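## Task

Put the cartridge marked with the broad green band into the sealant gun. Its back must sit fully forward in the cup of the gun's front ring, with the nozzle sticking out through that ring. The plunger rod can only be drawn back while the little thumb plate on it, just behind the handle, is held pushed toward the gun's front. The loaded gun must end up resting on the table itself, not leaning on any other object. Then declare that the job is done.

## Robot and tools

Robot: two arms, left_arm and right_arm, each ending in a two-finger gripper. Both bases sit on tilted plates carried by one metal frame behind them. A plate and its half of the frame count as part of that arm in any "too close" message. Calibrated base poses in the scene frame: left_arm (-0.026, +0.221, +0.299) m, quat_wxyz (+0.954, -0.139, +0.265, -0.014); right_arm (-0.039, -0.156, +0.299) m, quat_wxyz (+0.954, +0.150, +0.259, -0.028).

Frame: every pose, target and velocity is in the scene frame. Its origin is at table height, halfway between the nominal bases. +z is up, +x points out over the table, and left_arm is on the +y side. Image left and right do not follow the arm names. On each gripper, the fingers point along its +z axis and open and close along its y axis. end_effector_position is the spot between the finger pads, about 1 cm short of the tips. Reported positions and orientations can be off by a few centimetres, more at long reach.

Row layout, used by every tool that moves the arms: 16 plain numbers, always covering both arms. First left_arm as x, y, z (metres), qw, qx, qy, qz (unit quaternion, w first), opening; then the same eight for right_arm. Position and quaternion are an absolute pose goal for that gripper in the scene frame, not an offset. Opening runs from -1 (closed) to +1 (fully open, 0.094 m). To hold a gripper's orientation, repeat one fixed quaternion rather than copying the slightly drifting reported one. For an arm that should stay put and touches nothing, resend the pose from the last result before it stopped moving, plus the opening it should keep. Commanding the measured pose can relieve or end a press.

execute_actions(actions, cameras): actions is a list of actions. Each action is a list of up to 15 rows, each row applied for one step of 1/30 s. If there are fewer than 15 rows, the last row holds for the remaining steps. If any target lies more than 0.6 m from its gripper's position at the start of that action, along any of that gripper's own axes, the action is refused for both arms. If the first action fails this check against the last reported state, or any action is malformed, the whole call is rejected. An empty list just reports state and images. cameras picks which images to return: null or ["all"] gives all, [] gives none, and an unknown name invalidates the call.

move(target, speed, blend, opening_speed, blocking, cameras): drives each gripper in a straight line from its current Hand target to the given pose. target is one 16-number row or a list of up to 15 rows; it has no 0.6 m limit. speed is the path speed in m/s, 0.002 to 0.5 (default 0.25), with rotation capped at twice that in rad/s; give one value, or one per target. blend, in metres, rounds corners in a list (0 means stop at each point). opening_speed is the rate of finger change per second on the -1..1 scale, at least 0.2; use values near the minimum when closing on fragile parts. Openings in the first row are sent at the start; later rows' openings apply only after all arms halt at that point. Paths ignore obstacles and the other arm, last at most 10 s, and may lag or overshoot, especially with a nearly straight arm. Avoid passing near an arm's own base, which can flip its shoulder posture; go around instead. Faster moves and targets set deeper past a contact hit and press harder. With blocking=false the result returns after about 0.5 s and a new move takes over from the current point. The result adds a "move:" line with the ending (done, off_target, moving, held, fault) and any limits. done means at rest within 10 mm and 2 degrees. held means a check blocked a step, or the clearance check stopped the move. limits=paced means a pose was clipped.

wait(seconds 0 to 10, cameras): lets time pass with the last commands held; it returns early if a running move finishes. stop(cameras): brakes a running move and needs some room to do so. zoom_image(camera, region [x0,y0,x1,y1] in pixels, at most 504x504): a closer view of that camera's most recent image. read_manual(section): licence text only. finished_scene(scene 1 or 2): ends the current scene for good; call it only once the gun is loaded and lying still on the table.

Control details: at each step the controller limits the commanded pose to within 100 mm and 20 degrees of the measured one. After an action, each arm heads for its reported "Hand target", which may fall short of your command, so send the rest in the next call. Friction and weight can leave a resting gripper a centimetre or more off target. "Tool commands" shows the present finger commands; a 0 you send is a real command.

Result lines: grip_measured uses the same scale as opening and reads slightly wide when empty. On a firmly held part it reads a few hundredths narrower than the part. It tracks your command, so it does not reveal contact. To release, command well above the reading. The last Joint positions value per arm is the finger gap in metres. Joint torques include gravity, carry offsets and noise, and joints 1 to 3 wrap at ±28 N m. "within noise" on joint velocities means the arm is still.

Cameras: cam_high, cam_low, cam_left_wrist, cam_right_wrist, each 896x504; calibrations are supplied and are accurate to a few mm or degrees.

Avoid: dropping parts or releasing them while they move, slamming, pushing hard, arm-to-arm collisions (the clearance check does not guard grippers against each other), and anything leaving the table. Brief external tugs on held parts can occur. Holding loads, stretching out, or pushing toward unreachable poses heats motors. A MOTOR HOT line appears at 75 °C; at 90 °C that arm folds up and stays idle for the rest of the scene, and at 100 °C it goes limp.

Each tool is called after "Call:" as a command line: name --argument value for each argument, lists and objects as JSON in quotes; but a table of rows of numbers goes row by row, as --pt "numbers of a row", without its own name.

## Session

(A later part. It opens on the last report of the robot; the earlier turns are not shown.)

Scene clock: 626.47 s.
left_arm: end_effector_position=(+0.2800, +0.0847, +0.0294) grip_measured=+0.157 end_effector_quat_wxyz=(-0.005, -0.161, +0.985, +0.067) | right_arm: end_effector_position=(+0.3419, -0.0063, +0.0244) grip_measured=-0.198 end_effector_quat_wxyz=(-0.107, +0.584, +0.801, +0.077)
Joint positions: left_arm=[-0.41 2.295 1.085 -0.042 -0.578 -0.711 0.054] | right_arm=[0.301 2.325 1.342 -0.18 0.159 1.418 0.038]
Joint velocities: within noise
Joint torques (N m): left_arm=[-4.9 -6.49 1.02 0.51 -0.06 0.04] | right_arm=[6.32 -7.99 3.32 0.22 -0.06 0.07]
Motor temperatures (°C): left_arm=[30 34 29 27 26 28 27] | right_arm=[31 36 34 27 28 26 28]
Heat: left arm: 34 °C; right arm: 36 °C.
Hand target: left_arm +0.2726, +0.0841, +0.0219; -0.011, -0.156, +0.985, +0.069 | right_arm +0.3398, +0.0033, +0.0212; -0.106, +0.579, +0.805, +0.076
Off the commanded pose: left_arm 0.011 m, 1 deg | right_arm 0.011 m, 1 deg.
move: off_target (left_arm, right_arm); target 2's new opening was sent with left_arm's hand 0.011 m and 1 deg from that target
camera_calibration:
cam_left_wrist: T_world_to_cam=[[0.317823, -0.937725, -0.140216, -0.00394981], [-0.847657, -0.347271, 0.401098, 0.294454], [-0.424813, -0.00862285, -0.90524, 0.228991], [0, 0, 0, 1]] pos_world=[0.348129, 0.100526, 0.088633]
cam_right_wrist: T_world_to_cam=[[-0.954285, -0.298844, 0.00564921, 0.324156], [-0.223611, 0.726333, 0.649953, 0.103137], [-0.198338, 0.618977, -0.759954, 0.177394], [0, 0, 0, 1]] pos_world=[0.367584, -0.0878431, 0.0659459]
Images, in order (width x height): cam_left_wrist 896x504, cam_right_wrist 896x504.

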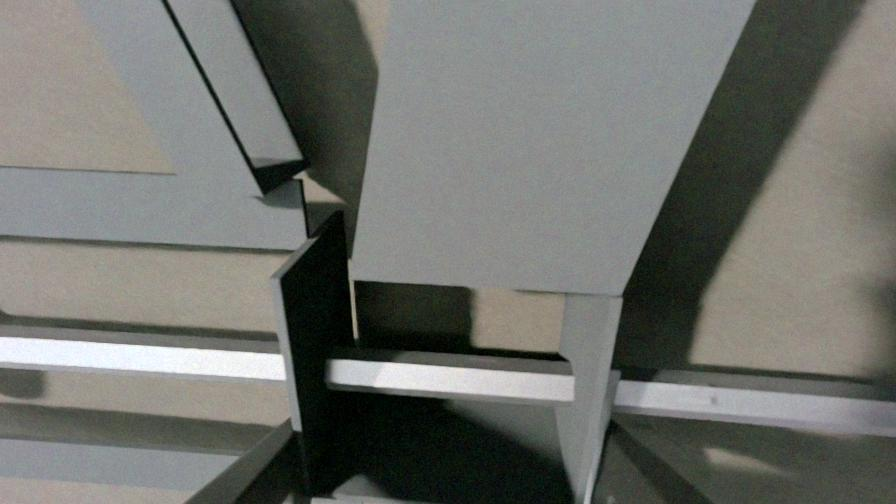

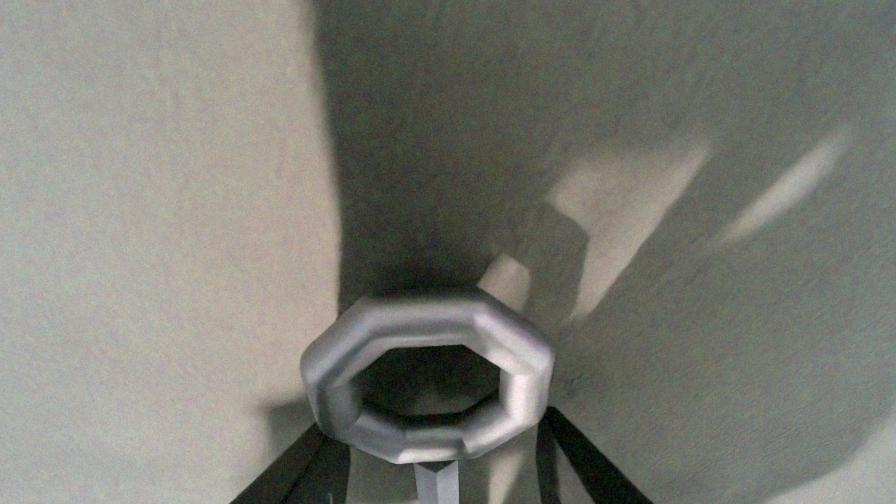

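Call:
move --pt "0.2726 0.0840 0.0215 -0.011 -0.156 0.9853 0.0689 0.08 0.3390 0.0095 0.018 -0.1059 0.5792 0.8046 0.0762 0.1" --pt "0.2726 0.0840 0.0215 -0.011 -0.156 0.9853 0.0689 0.08 0.3390 0.0095 0.018 -0.1059 0.5792 0.8046 0.0762 -0.5" --cameras '["cam_right_wrist","cam_left_wrist"]' --speed 0.08 --opening_speed 0.5

Scene clock: 637.03 s.
left_arm: end_effector_position=(+0.2800, +0.0847, +0.0294) grip_measured=+0.157 end_effector_quat_wxyz=(-0.005, -0.161, +0.985, +0.067) | right_arm: end_effector_position=(+0.3429, -0.0005, +0.0222) grip_measured=-0.498 end_effector_quat_wxyz=(-0.106, +0.585, +0.800, +0.079)
Joint positions: left_arm=[-0.41 2.295 1.085 -0.042 -0.578 -0.711 0.054] | right_arm=[0.311 2.341 1.356 -0.176 0.163 1.428 0.024]
Joint velocities: within noise
Joint torques (N m): left_arm=[-4.88 -6.52 1.24 0.52 -0.06 0.06] | right_arm=[6.52 -7.87 3.07 0.22 -0.07 0.08]
Motor temperatures (°C): left_arm=[30 34 29 27 26 28 28] | right_arm=[31 35 34 27 28 26 28]
Heat: left arm: 34 °C; right arm: 35 °C.
Hand target: left_arm +0.2726, +0.0841, +0.0219; -0.011, -0.156, +0.985, +0.069 | right_arm +0.3387, +0.0094, +0.0183; -0.106, +0.579, +0.805, +0.076
Off the commanded pose: left_arm 0.011 m, 1 deg | right_arm 0.012 m, 1 deg.
move: off_target (left_arm, right_arm); target 2's new opening was sent with right_arm's hand 0.012 m and 1 deg from that target
camera_calibration:
cam_left_wrist: T_world_to_cam=[[0.317823, -0.937725, -0.140216, -0.00394981], [-0.847657, -0.347271, 0.401098, 0.294454], [-0.424813, -0.00862285, -0.90524, 0.228991], [0, 0, 0, 1]] pos_world=[0.348129, 0.100526, 0.088633]
cam_right_wrist: T_world_to_cam=[[-0.954852, -0.297074, 0.00231798, 0.327062], [-0.224406, 0.726351, 0.649659, 0.100895], [-0.194681, 0.619807, -0.760222, 0.171087], [0, 0, 0, 1]] pos_world=[0.368245, -0.0821643, 0.0637586]
Images, in order (width x height): cam_left_wrist 896x504, cam_right_wrist 896x504.

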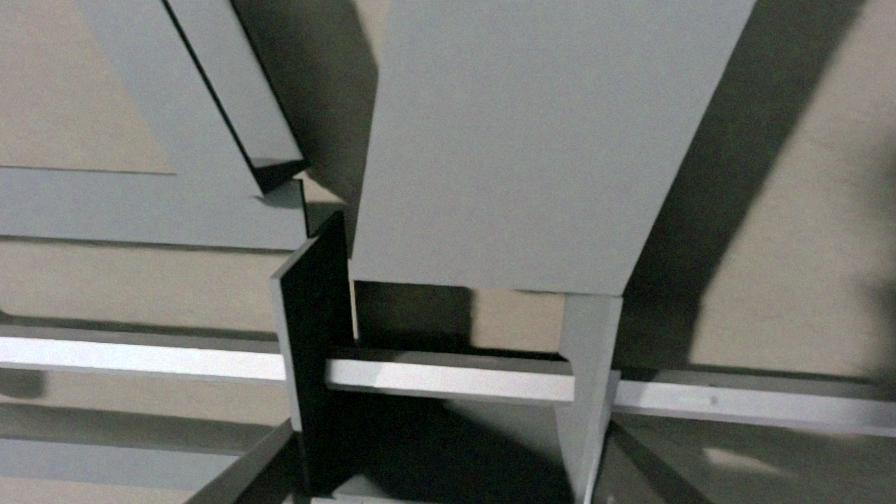

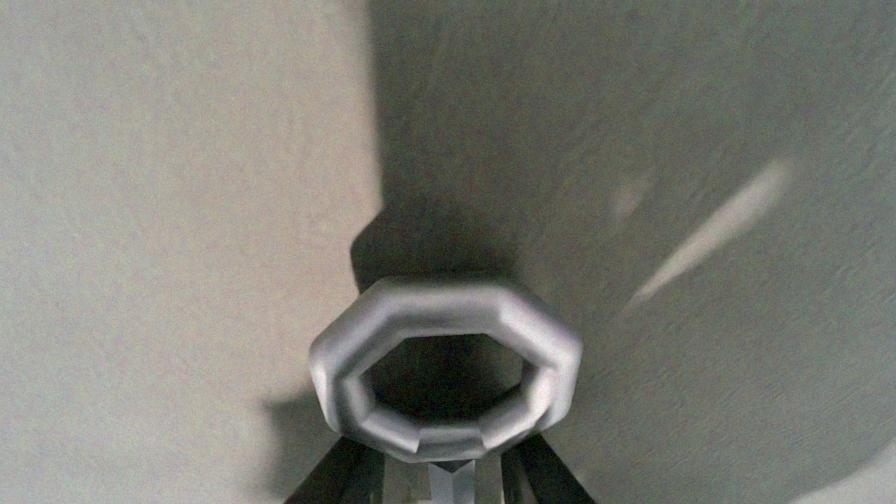

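Good—pads are ahead of the ring around the rod. Close.

Call:
move --target '[0.2726, 0.0840, 0.0215, -0.011, -0.156, 0.9853, 0.0689, 0.08, 0.3390, 0.0080, 0.018, -0.1059,0.5792,0.8046,0.0762, -0.95]' --cameras '["cam_right_wrist"]' --opening_speed 0.4

Scene clock: 641.73 s.
left_arm: end_effector_position=(+0.2803, +0.0846, +0.0294) grip_measured=+0.157 end_effector_quat_wxyz=(-0.004, -0.162, +0.985, +0.067) | right_arm: end_effector_position=(+0.3414, +0.0018, +0.0232) grip_measured=-0.871 end_effector_quat_wxyz=(-0.109, +0.581, +0.802, +0.080)
Joint positions: left_arm=[-0.41 2.295 1.085 -0.041 -0.578 -0.711 0.054] | right_arm=[0.315 2.341 1.356 -0.181 0.159 1.424 0.006]
Joint velocities: within noise
Joint torques (N m): left_arm=[-4.79 -6.53 1.24 0.49 -0.03 0.06] | right_arm=[5.96 -8.08 2.95 0.25 -0.06 0.08]
Motor temperatures (°C): left_arm=[30 34 29 27 26 28 28] | right_arm=[32 35 33 27 28 26 28]
Heat: left arm: 34 °C; right arm: 35 °C.
Hand target: left_arm +0.2726, +0.0841, +0.0219; -0.011, -0.156, +0.985, +0.069 | right_arm +0.3388, +0.0080, +0.0182; -0.106, +0.579, +0.805, +0.076
Off the commanded pose: left_arm 0.011 m, 1 deg | right_arm 0.008 m, 1 deg.
move: off_target (left_arm)
camera_calibration:
cam_right_wrist: T_world_to_cam=[[-0.952232, -0.305355, 0.00355547, 0.325407], [-0.228728, 0.720893, 0.654215, 0.0995962], [-0.202331, 0.622151, -0.7563, 0.172656], [0, 0, 0, 1]] pos_world=[0.367577, -0.0798515, 0.0642652]
Images, in order (width x height): cam_right_wrist 896x504.

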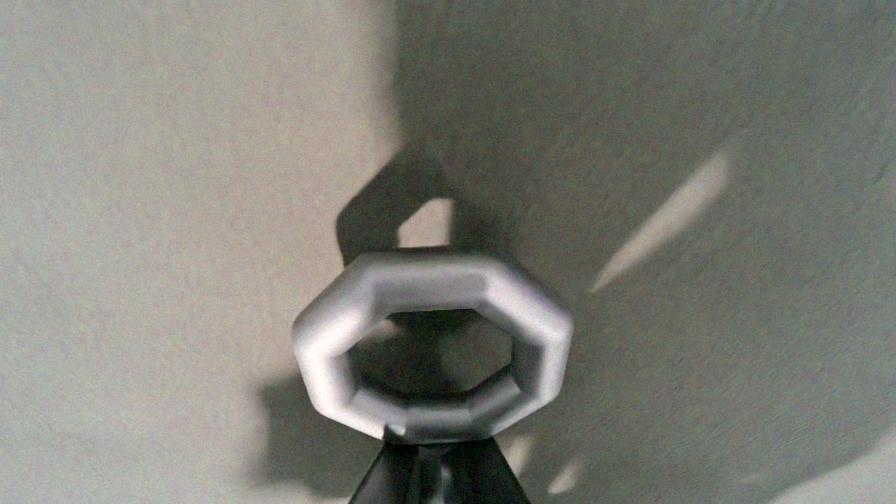

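Call:
move --target '[0.2726, 0.0840, 0.0215, -0.011, -0.156, 0.9853, 0.0689, 0.05, 0.3510, -0.0320, 0.020, -0.1059,0.5792,0.8046,0.0762, -0.97]' --cameras '["cam_right_wrist","cam_left_wrist"]' --speed 0.05

Scene clock: 647.20 s.
left_arm: end_effector_position=(+0.2803, +0.0848, +0.0294) grip_measured=+0.157 end_effector_quat_wxyz=(-0.004, -0.162, +0.985, +0.067) | right_arm: end_effector_position=(+0.3448, -0.0104, +0.0221) grip_measured=-0.872 end_effector_quat_wxyz=(-0.122, +0.571, +0.807, +0.093)
Joint positions: left_arm=[-0.41 2.295 1.085 -0.041 -0.579 -0.711 0.054] | right_arm=[0.27 2.327 1.356 -0.192 0.104 1.361 0.006]
Joint velocities: within noise
Joint torques (N m): left_arm=[-4.85 -6.43 1.06 0.5 -0.04 0.05] | right_arm=[2.26 -11.26 2.02 0.04 0.14 -0.12]
Motor temperatures (°C): left_arm=[30 34 29 27 26 28 28] | right_arm=[31 35 33 27 28 26 28]
Heat: left arm: 34 °C; right arm: 35 °C.
Hand target: left_arm +0.2726, +0.0841, +0.0219; -0.011, -0.156, +0.985, +0.069 | right_arm +0.3506, -0.0317, +0.0201; -0.106, +0.579, +0.805, +0.076
Off the commanded pose: left_arm 0.011 m, 1 deg | right_arm 0.023 m, 3 deg.
move: off_target (left_arm, right_arm)
camera_calibration:
cam_left_wrist: T_world_to_cam=[[0.318417, -0.937489, -0.140445, -0.00413964], [-0.848065, -0.347919, 0.399673, 0.294959], [-0.423552, -0.00815629, -0.905835, 0.22875], [0, 0, 0, 1]] pos_world=[0.34835, 0.100607, 0.0887417]
cam_right_wrist: T_world_to_cam=[[-0.945785, -0.32473, -0.0064505, 0.3228], [-0.241544, 0.689948, 0.682369, 0.113346], [-0.217136, 0.646932, -0.730979, 0.184872], [0, 0, 0, 1]] pos_world=[0.372819, -0.0929794, 0.0598758]
Images, in order (width x height): cam_left_wrist 896x504, cam_right_wrist 896x504.

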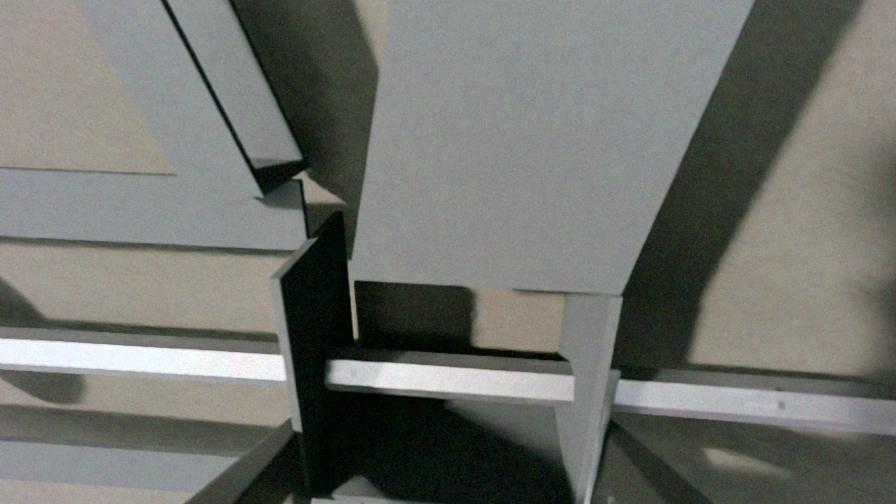

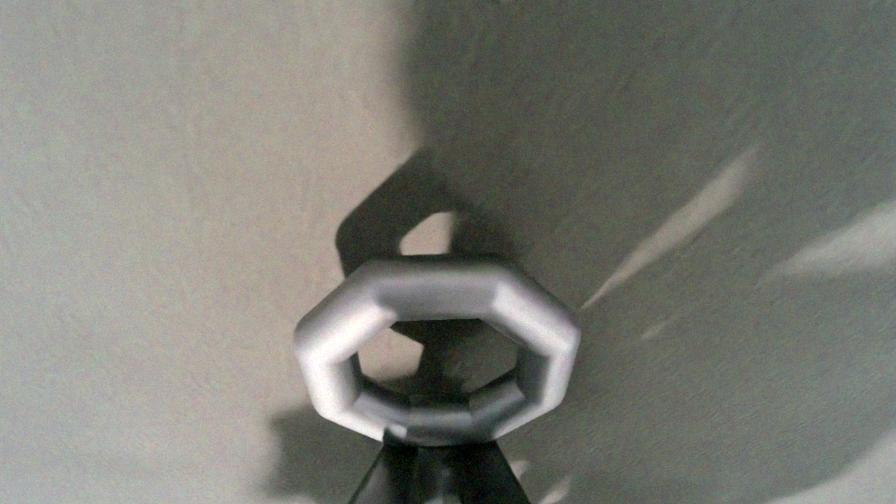

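Call:
move --target '[0.2726, 0.0840, 0.0215, -0.011, -0.156, 0.9853, 0.0689, 0.05, 0.3660, -0.0800, 0.020, -0.1059,0.5792,0.8046,0.0762, -0.97]' --cameras '["cam_right_wrist","cam_left_wrist"]' --speed 0.05

Scene clock: 655.50 s.
left_arm: end_effector_position=(+0.2804, +0.0847, +0.0294) grip_measured=+0.157 end_effector_quat_wxyz=(-0.004, -0.160, +0.985, +0.067) | right_arm: end_effector_position=(+0.3559, -0.0490, +0.0202) grip_measured=-0.872 end_effector_quat_wxyz=(-0.131, +0.570, +0.805, +0.101)
Joint positions: left_arm=[-0.41 2.295 1.085 -0.04 -0.579 -0.707 0.054] | right_arm=[0.171 2.293 1.373 -0.241 0.04 1.27 0.006]
Joint velocities: within noise
Joint torques (N m): left_arm=[-4.96 -6.43 1.18 0.5 -0.05 0.01] | right_arm=[1.2 -12.21 2.97 -0.14 0.32 -0.21]
Motor temperatures (°C): left_arm=[30 34 29 27 26 28 28] | right_arm=[31 38 33 27 28 26 29]
Heat: left arm: 34 °C; right arm: 38 °C.
Hand target: left_arm +0.2726, +0.0841, +0.0219; -0.011, -0.156, +0.985, +0.069 | right_arm +0.3653, -0.0794, +0.0202; -0.106, +0.579, +0.805, +0.076
Off the commanded pose: left_arm 0.011 m, 1 deg | right_arm 0.033 m, 4 deg.
move: off_target (left_arm, right_arm)
camera_calibration:
cam_left_wrist: T_world_to_cam=[[0.314645, -0.938784, -0.140296, -0.00303137], [-0.849354, -0.344441, 0.399949, 0.295075], [-0.423789, -0.00668132, -0.905736, 0.228716], [0, 0, 0, 1]] pos_world=[0.348504, 0.100318, 0.088716]
cam_right_wrist: T_world_to_cam=[[-0.94582, -0.324568, -0.00897862, 0.320821], [-0.237837, 0.673722, 0.699666, 0.141542], [-0.22104, 0.663893, -0.714414, 0.212825], [0, 0, 0, 1]] pos_world=[0.384146, -0.132524, 0.055894]
Images, in order (width x height): cam_left_wrist 896x504, cam_right_wrist 896x504.

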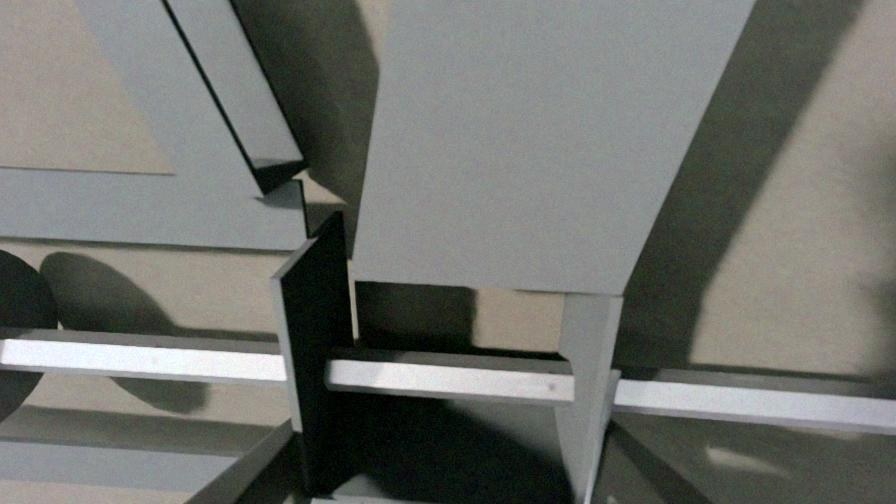

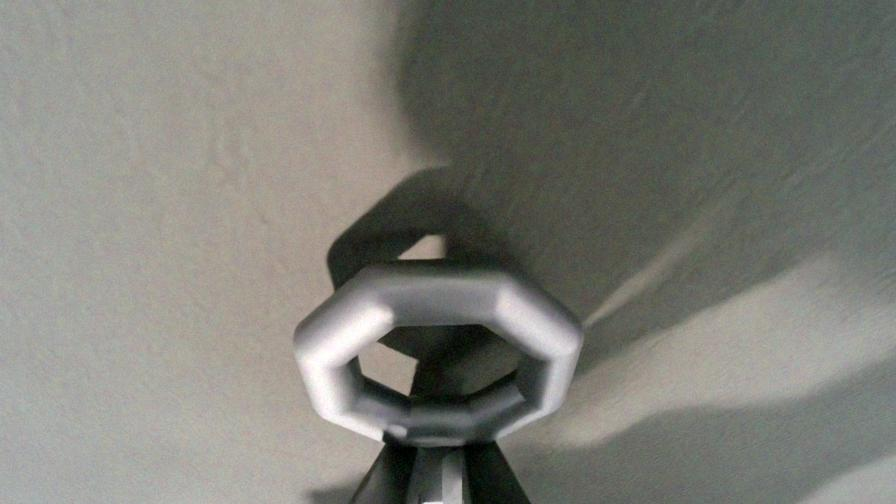

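Call:
move --target '[0.2726, 0.0840, 0.0215, -0.011, -0.156, 0.9853, 0.0689, 0.05, 0.3780, -0.1160, 0.020, -0.1059,0.5792,0.8046,0.0762, -0.97]' --cameras '["cam_right_wrist","cam_left_wrist"]' --speed 0.05

Scene clock: 661.63 s.
left_arm: end_effector_position=(+0.2800, +0.0821, +0.0302) grip_measured=+0.156 end_effector_quat_wxyz=(-0.004, -0.157, +0.986, +0.064) | right_arm: end_effector_position=(+0.3610, -0.0725, +0.0201) grip_measured=-0.872 end_effector_quat_wxyz=(-0.152, +0.568, +0.801, +0.113)
Joint positions: left_arm=[-0.416 2.295 1.085 -0.04 -0.576 -0.705 0.054] | right_arm=[0.1 2.283 1.412 -0.311 -0.031 1.207 0.006]
Joint velocities: within noise
Joint torques (N m): left_arm=[-4.29 -6.53 1.11 0.51 -0.09 -0.03] | right_arm=[0.23 -13.34 3.66 -0.12 0.74 -0.28]
Motor temperatures (°C): left_arm=[30 34 29 27 26 28 29] | right_arm=[31 40 33 27 28 26 29]
Heat: left arm: 34 °C; right arm: 40 °C.
Hand target: left_arm +0.2726, +0.0841, +0.0219; -0.011, -0.156, +0.985, +0.069 | right_arm +0.3767, -0.1153, +0.0210; -0.107, +0.580, +0.804, +0.076
Off the commanded pose: left_arm 0.012 m, 1 deg | right_arm 0.047 m, 7 deg.
move: off_target (left_arm, right_arm)
camera_calibration:
cam_left_wrist: T_world_to_cam=[[0.309032, -0.941406, -0.135105, -0.00364939], [-0.851513, -0.337153, 0.401564, 0.29343], [-0.423586, -0.009052, -0.905811, 0.229379], [0, 0, 0, 1]] pos_world=[0.348149, 0.0975715, 0.0894495]
cam_right_wrist: T_world_to_cam=[[-0.945817, -0.324692, -0.00239284, 0.317825], [-0.222425, 0.642513, 0.733284, 0.150085], [-0.236554, 0.694084, -0.679919, 0.23661], [0, 0, 0, 1]] pos_world=[0.389958, -0.157463, 0.0515811]
Images, in order (width x height): cam_left_wrist 896x504, cam_right_wrist 896x504.

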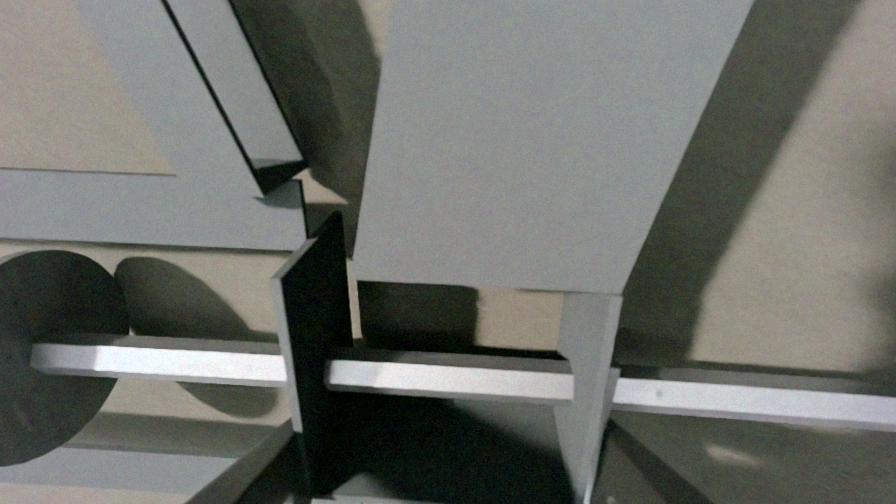

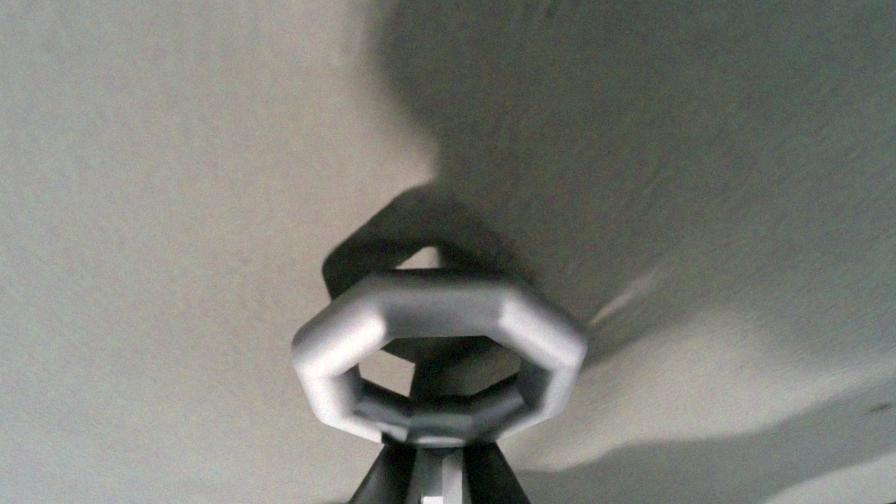

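Call:
move --target '[0.2726, 0.0850, 0.0215, -0.011, -0.156, 0.9853, 0.0689, 0.05, 0.3850, -0.1450, 0.022, -0.0566,0.5828,0.8096,0.0408, -0.97]' --cameras '["cam_right_wrist","cam_left_wrist"]' --speed 0.04

Scene clock: 673.20 s.
left_arm: end_effector_position=(+0.2795, +0.0796, +0.0310) grip_measured=+0.155 end_effector_quat_wxyz=(-0.004, -0.153, +0.986, +0.062) | right_arm: end_effector_position=(+0.3642, -0.0861, +0.0216) grip_measured=-0.873 end_effector_quat_wxyz=(-0.139, +0.570, +0.803, +0.102)
Joint positions: left_arm=[-0.422 2.295 1.085 -0.041 -0.574 -0.702 0.054] | right_arm=[0.085 2.264 1.407 -0.315 -0.005 1.196 0.006]
Joint velocities: within noise
Joint torques (N m): left_arm=[-3.89 -6.74 0.88 0.54 -0.11 -0.03] | right_arm=[0.05 -14.8 1.87 0.2 1.51 -0.31]
Motor temperatures (°C): left_arm=[30 34 29 27 26 28 29] | right_arm=[30 43 33 27 29 26 29]
Heat: left arm: 34 °C; right arm: 43 °C.
Hand target: left_arm +0.2726, +0.0850, +0.0220; -0.011, -0.156, +0.985, +0.069 | right_arm +0.3832, -0.1437, +0.0249; -0.063, +0.585, +0.808, +0.041
Off the commanded pose: left_arm 0.013 m, 1 deg | right_arm 0.063 m, 12 deg.
move: off_target (left_arm, right_arm)
camera_calibration:
cam_left_wrist: T_world_to_cam=[[0.301358, -0.944509, -0.130715, -0.00348699], [-0.854223, -0.328339, 0.403108, 0.291862], [-0.423659, -0.00981972, -0.905769, 0.229986], [0, 0, 0, 1]] pos_world=[0.347801, 0.0947945, 0.0902065]
cam_right_wrist: T_world_to_cam=[[-0.946569, -0.3225, 0.000884672, 0.316837], [-0.22649, 0.666718, 0.710063, 0.162455], [-0.229585, 0.671923, -0.704138, 0.243843], [0, 0, 0, 1]] pos_world=[0.392685, -0.169976, 0.0560658]
Images, in order (width x height): cam_left_wrist 896x504, cam_right_wrist 896x504.

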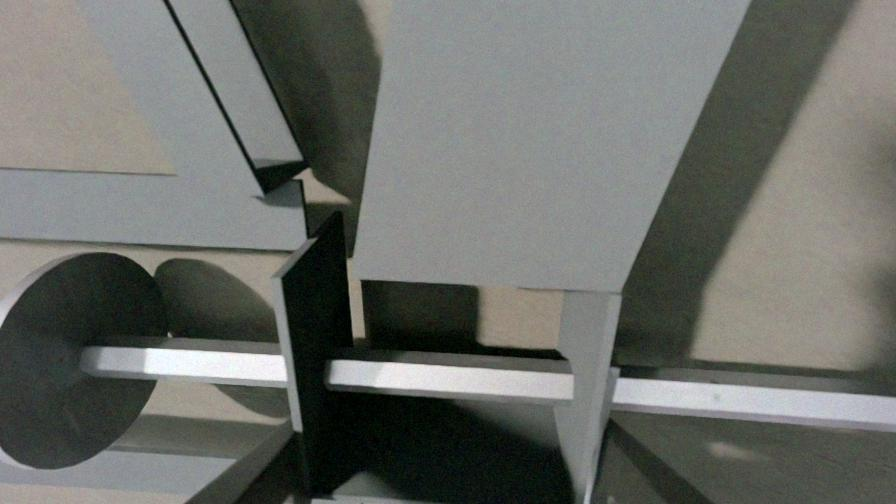

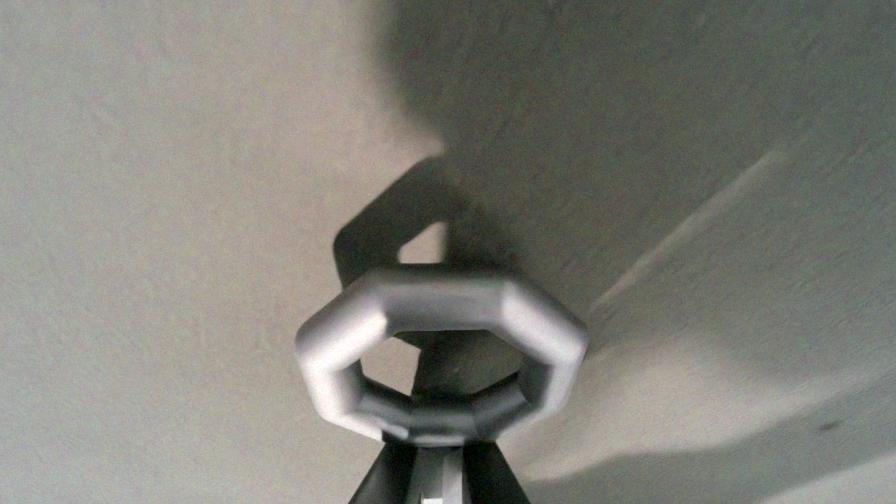

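Call:
move --target '[0.2726, 0.0850, 0.0215, -0.011, -0.156, 0.9853, 0.0689, 0.05, 0.3900, -0.1600, 0.024, -0.118,0.576,0.803,0.088, -0.97]' --cameras '["cam_right_wrist","cam_left_wrist"]' --speed 0.04

Scene clock: 683.23 s.
left_arm: end_effector_position=(+0.2782, +0.0768, +0.0323) grip_measured=+0.155 end_effector_quat_wxyz=(-0.006, -0.145, +0.987, +0.061) | right_arm: end_effector_position=(+0.3701, -0.1213, +0.0236) grip_measured=-0.873 end_effector_quat_wxyz=(-0.164, +0.570, +0.797, +0.112)
Joint positions: left_arm=[-0.429 2.295 1.086 -0.047 -0.573 -0.696 0.054] | right_arm=[-0.01 2.258 1.479 -0.428 -0.084 1.115 0.006]
Joint velocities: within noise
Joint torques (N m): left_arm=[-3.18 -6.68 0.92 0.6 -0.11 -0.11] | right_arm=[-0.13 -12.94 5.2 -0.11 0.49 -0.37]
Motor temperatures (°C): left_arm=[30 34 29 27 26 28 29] | right_arm=[30 45 33 27 30 26 30]
Heat: left arm: 34 °C; right arm: 45 °C.
Hand target: left_arm +0.2724, +0.0851, +0.0221; -0.011, -0.156, +0.985, +0.069 | right_arm +0.3887, -0.1596, +0.0254; -0.119, +0.577, +0.803, +0.087
Off the commanded pose: left_arm 0.015 m, 2 deg | right_arm 0.044 m, 6 deg.
move: off_target (left_arm, right_arm)
camera_calibration:
cam_left_wrist: T_world_to_cam=[[0.287365, -0.949197, -0.128242, -0.00142318], [-0.857282, -0.3146, 0.407547, 0.288983], [-0.427187, -0.00717516, -0.904135, 0.231283], [0, 0, 0, 1]] pos_world=[0.34695, 0.0912228, 0.0911546]
cam_right_wrist: T_world_to_cam=[[-0.947681, -0.318915, 0.0139245, 0.311668], [-0.202518, 0.634371, 0.74603, 0.172273], [-0.246754, 0.704178, -0.665767, 0.279607], [0, 0, 0, 1]] pos_world=[0.399244, -0.206782, 0.0532927]
Images, in order (width x height): cam_left_wrist 896x504, cam_right_wrist 896x504.

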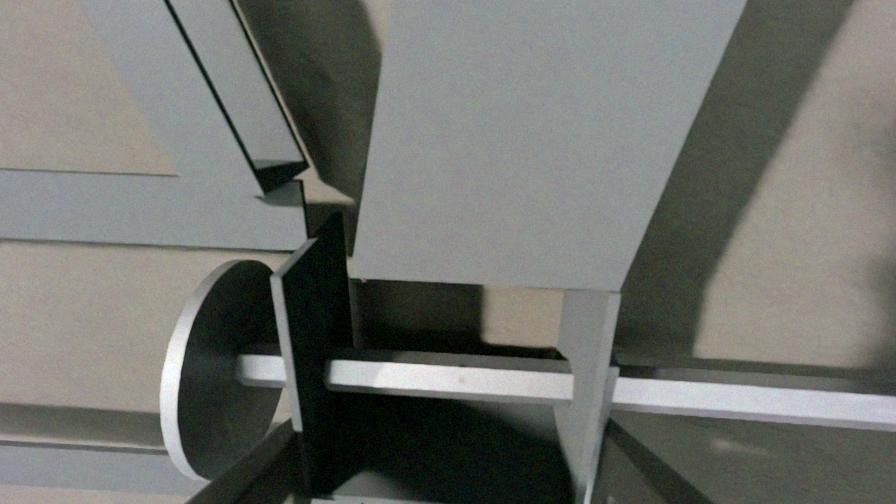

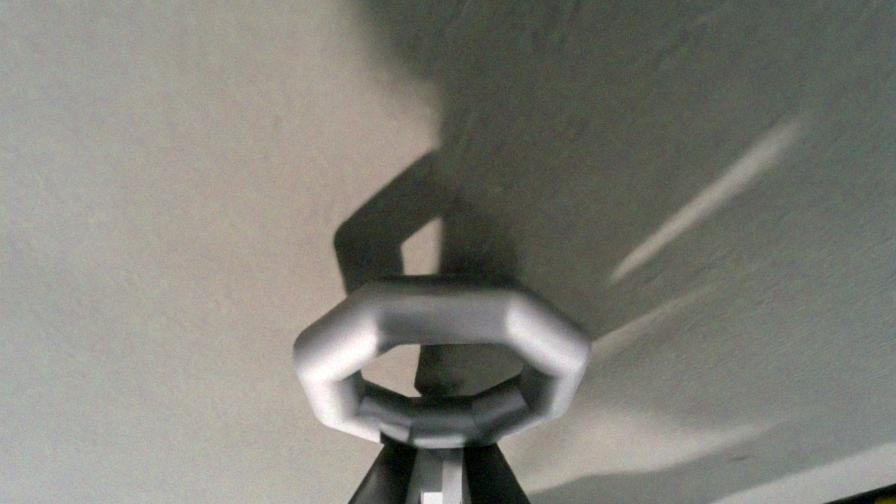

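Call:
move --pt "0.2716 0.0810 0.0250 -0.011 -0.150 0.9863 0.0689 0.05 0.3760 -0.1330 0.022 -0.135 0.574 0.801 0.098 -0.97" --pt "0.2716 0.0810 0.0250 -0.011 -0.150 0.9863 0.0689 0.4 0.3760 -0.1330 0.022 -0.135 0.574 0.801 0.098 -0.97" --cameras '["cam_right_wrist","cam_left_wrist"]' --speed 0.04 --opening_speed 0.6

Scene clock: 692.27 s.
left_arm: end_effector_position=(+0.2797, +0.0746, +0.0318) grip_measured=+0.398 end_effector_quat_wxyz=(-0.004, -0.150, +0.987, +0.054) | right_arm: end_effector_position=(+0.3711, -0.1217, +0.0215) grip_measured=-0.873 end_effector_quat_wxyz=(-0.156, +0.573, +0.797, +0.112)
Joint positions: left_arm=[-0.429 2.295 1.086 -0.037 -0.563 -0.699 0.066] | right_arm=[-0.008 2.258 1.469 -0.403 -0.076 1.12 0.006]
Joint velocities: within noise
Joint torques (N m): left_arm=[-4.48 -6.97 1.03 0.35 -0.21 -0.1] | right_arm=[2.85 -11.95 1.84 0.06 0.22 -0.07]
Motor temperatures (°C): left_arm=[30 34 29 27 26 28 29] | right_arm=[30 43 33 27 29 26 30]
Heat: left arm: 34 °C; right arm: 43 °C.
Hand target: left_arm +0.2716, +0.0810, +0.0253; -0.011, -0.150, +0.986, +0.069 | right_arm +0.3759, -0.1329, +0.0222; -0.136, +0.574, +0.801, +0.098
Off the commanded pose: left_arm 0.012 m, 2 deg | right_arm 0.012 m, 3 deg.
move: off_target (left_arm, right_arm); target 2's new opening was sent with left_arm's hand 0.011 m and 1 deg from that target
camera_calibration:
cam_left_wrist: T_world_to_cam=[[0.296524, -0.947977, -0.115815, -0.00697895], [-0.856484, -0.317615, 0.406885, 0.289763], [-0.422502, -0.0214573, -0.906108, 0.231322], [0, 0, 0, 1]] pos_world=[0.347981, 0.0903809, 0.090894]
cam_right_wrist: T_world_to_cam=[[-0.949833, -0.312693, 0.00635814, 0.314214], [-0.206672, 0.642782, 0.737644, 0.177024], [-0.234743, 0.699324, -0.67516, 0.27387], [0, 0, 0, 1]] pos_world=[0.399326, -0.207059, 0.0523275]
Images, in order (width x height): cam_left_wrist 896x504, cam_right_wrist 896x504.

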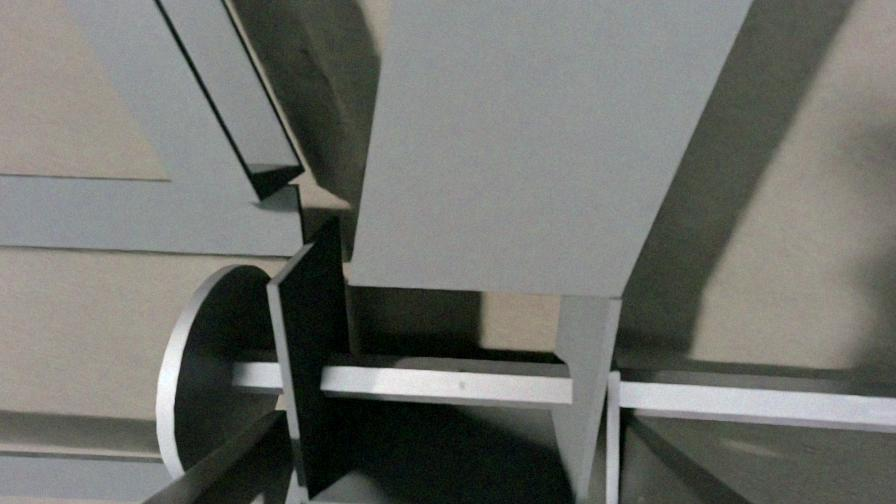

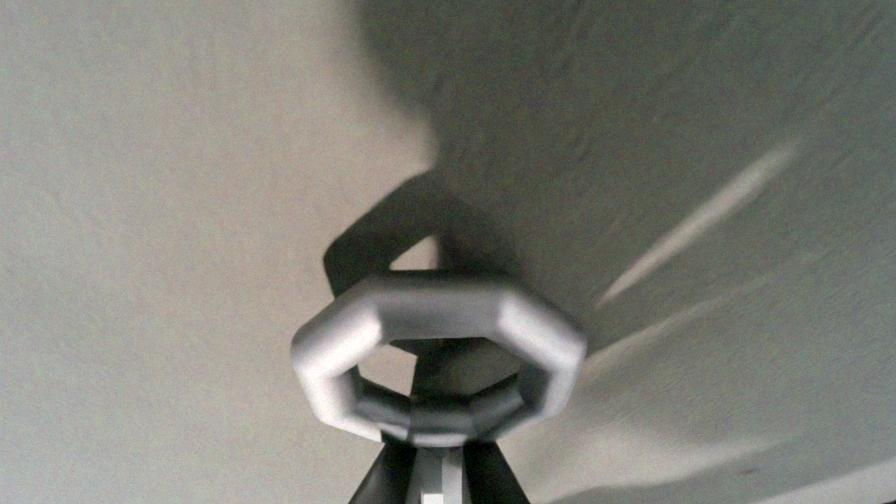

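Call:
move --pt "0.2710 0.0830 0.12 -0.011 -0.150 0.9863 0.0689 0.4 0.3745 -0.1270 0.022 -0.135 0.574 0.801 0.098 -0.3" --pt "0.25 0.14 0.22 0 -0.1564 0.9877 0 0.5 0.3745 -0.1270 0.12 -0.1 0.574 0.801 0.07 0" --speed 0.15

Scene clock: 699.97 s.
left_arm: end_effector_position=(+0.2567, +0.1398, +0.2176) grip_measured=+0.498 end_effector_quat_wxyz=(+0.005, -0.170, +0.985, +0.000) | right_arm: end_effector_position=(+0.3750, -0.1281, +0.1110) grip_measured=-0.002 end_effector_quat_wxyz=(-0.104, +0.580, +0.805, +0.072)
Joint positions: left_arm=[-0.535 1.427 0.726 -0.516 -0.518 -0.81 0.07] | right_arm=[0.097 1.956 1.31 -0.5 0.089 1.22 0.047]
Joint velocities: within noise
Joint torques (N m): left_arm=[-3.92 -6.58 2.99 0.36 -0.01 0.1] | right_arm=[4.14 -12.36 2.11 -0.04 -0.03 0.08]
Motor temperatures (°C): left_arm=[30 34 29 27 26 28 29] | right_arm=[30 43 33 27 29 26 29]
Heat: left arm: 34 °C; right arm: 43 °C.
Hand target: left_arm +0.2502, +0.1400, +0.2198; +0.000, -0.156, +0.988, +0.000 | right_arm +0.3745, -0.1271, +0.1197; -0.101, +0.578, +0.807, +0.070
Off the commanded pose: left_arm 0.007 m, 2 deg | right_arm 0.009 m, 1 deg.
move: done
camera_calibration:
cam_left_wrist: T_world_to_cam=[[0.335723, -0.94195, -0.00449393, 0.0479956], [-0.859673, -0.308341, 0.407293, 0.214624], [-0.385035, -0.132874, -0.913287, 0.398887], [0, 0, 0, 1]] pos_world=[0.321979, 0.164388, 0.277099]
cam_right_wrist: T_world_to_cam=[[-0.950302, -0.311156, 0.0104374, 0.315271], [-0.232363, 0.731174, 0.641398, 0.147573], [-0.207206, 0.607096, -0.767137, 0.327859], [0, 0, 0, 1]] pos_world=[0.401828, -0.208845, 0.153569]

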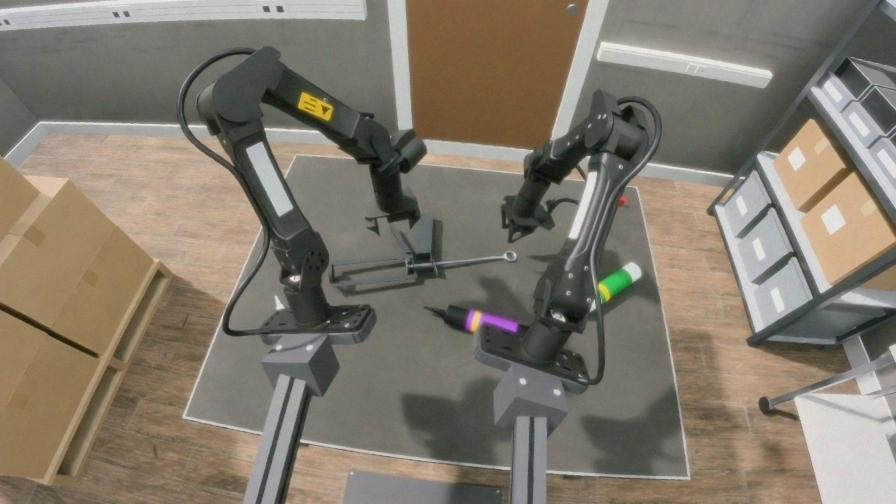

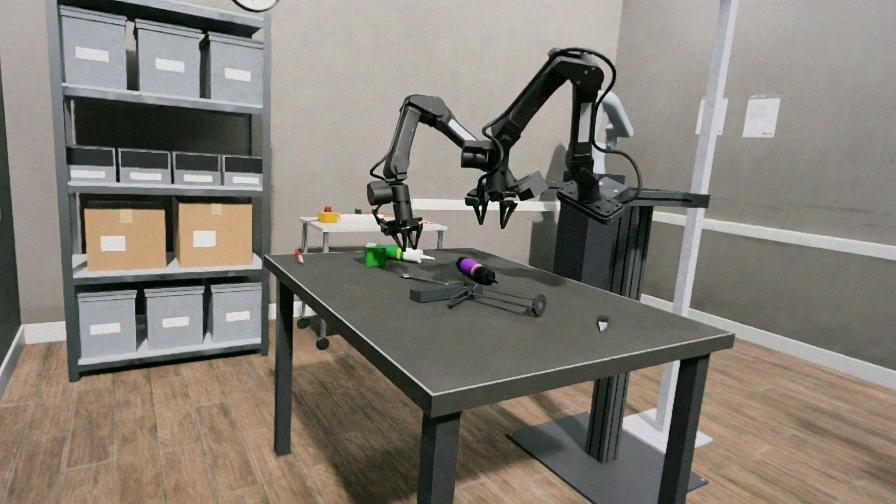

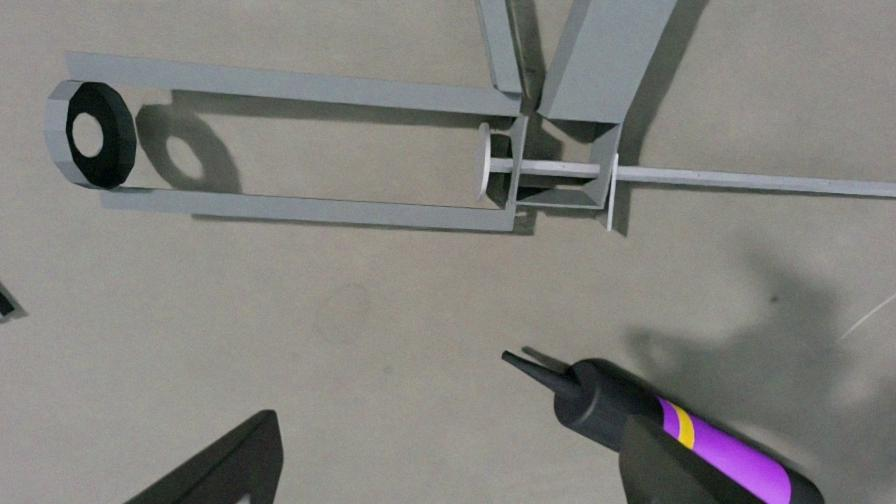

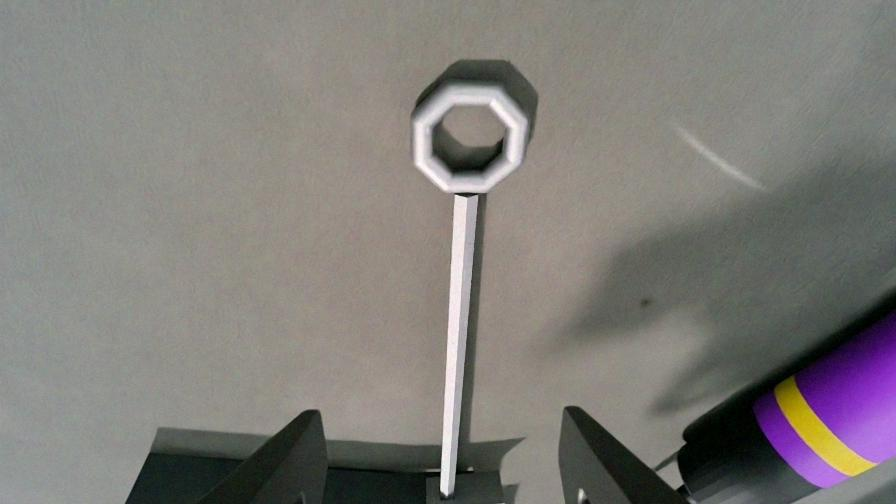

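Call:
move --pt "0.25 0.14 0.22 0 -0.1564 0.9877 0 0.5 0.35 -0.2 0.22 -0.05 0.50 0.865 0.03 1" --pt "0.25 0.14 0.22 0 -0.1564 0.9877 0 0.5 0.29 -0.44 0.22 0 0.4305 0.9026 0 1" --speed 0.25 --blend 0.05

Scene clock: 748.63 s.
left_arm: end_effector_position=(+0.2564, +0.1398, +0.2176) grip_measured=+0.498 end_effector_quat_wxyz=(+0.005, -0.170, +0.986, +0.000) | right_arm: end_effector_position=(+0.2861, -0.4383, +0.2224) grip_measured=+0.998 end_effector_quat_wxyz=(+0.002, +0.433, +0.901, -0.005)
Joint positions: left_arm=[-0.535 1.427 0.726 -0.517 -0.517 -0.81 0.07] | right_arm=[-0.729 1.518 1.282 -0.734 -0.123 0.151 0.094]
Joint velocities: within noise
Joint torques (N m): left_arm=[-3.82 -6.52 2.96 0.37 -0.03 0.08] | right_arm=[-0.99 -7.87 7.23 0.17 -0.08 -0.02]
Motor temperatures (°C): left_arm=[30 34 29 27 26 28 28] | right_arm=[30 46 33 27 28 26 28]
Heat: left arm: 34 °C; right arm: 46 °C.
Hand target: left_arm +0.2502, +0.1400, +0.2198; +0.000, -0.157, +0.988, +0.000 | right_arm +0.2900, -0.4399, +0.2200; +0.000, +0.431, +0.903, +0.000
Off the commanded pose: left_arm 0.007 m, 2 deg | right_arm 0.005 m, 1 deg.
move: done
camera_calibration:
cam_left_wrist: T_world_to_cam=[[0.335186, -0.942139, -0.00495831, 0.0484008], [-0.859415, -0.307904, 0.408169, 0.2141], [-0.386078, -0.132551, -0.912893, 0.398929], [0, 0, 0, 1]] pos_world=[0.321795, 0.164401, 0.27703]
cam_right_wrist: T_world_to_cam=[[-0.785712, -0.618504, 0.0104708, -0.0486822], [-0.557503, 0.715352, 0.421262, 0.417322], [-0.268042, 0.325153, -0.906879, 0.508016], [0, 0, 0, 1]] pos_world=[0.330578, -0.493825, 0.285417]

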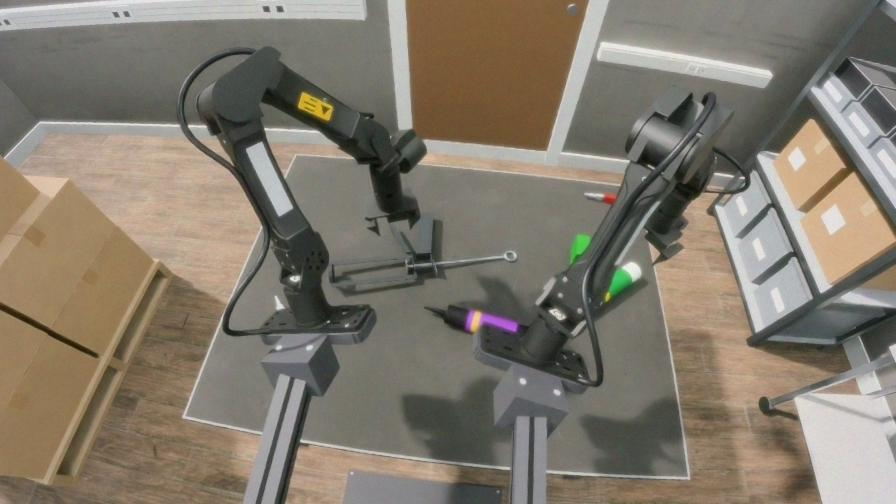

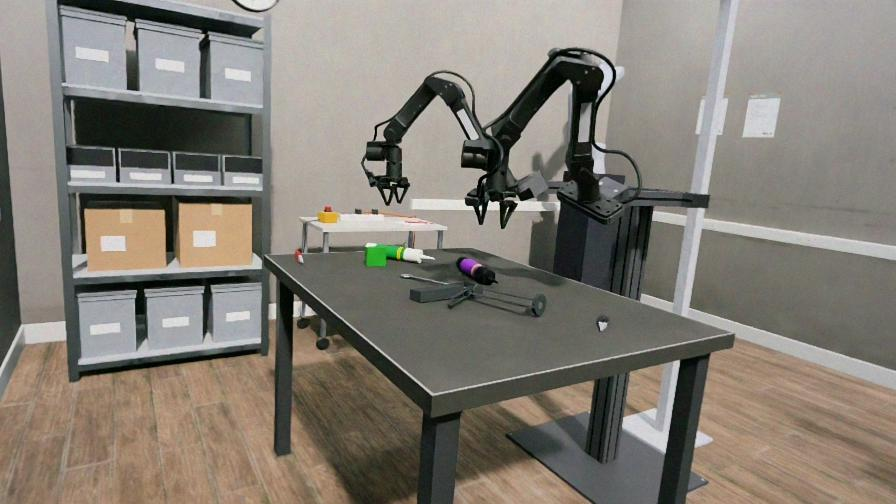

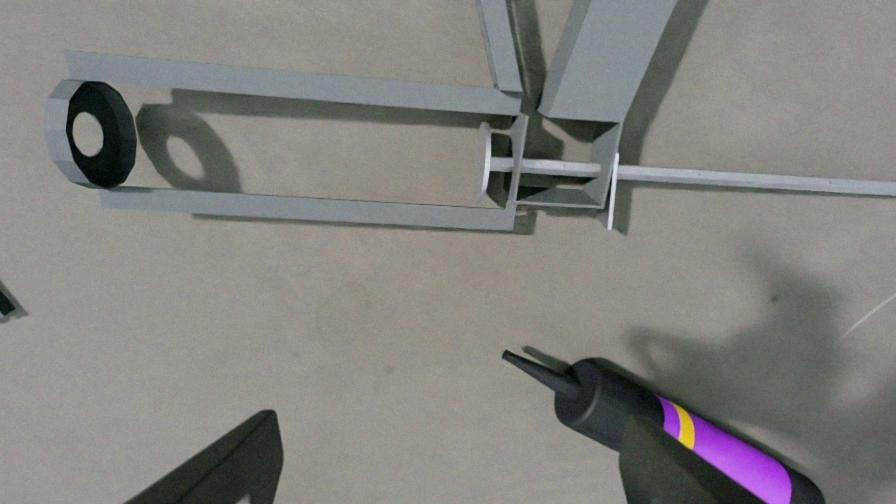

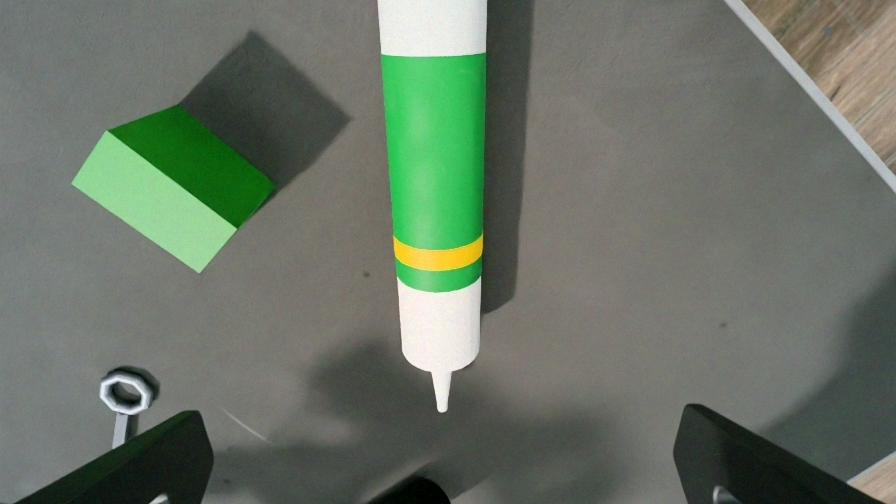

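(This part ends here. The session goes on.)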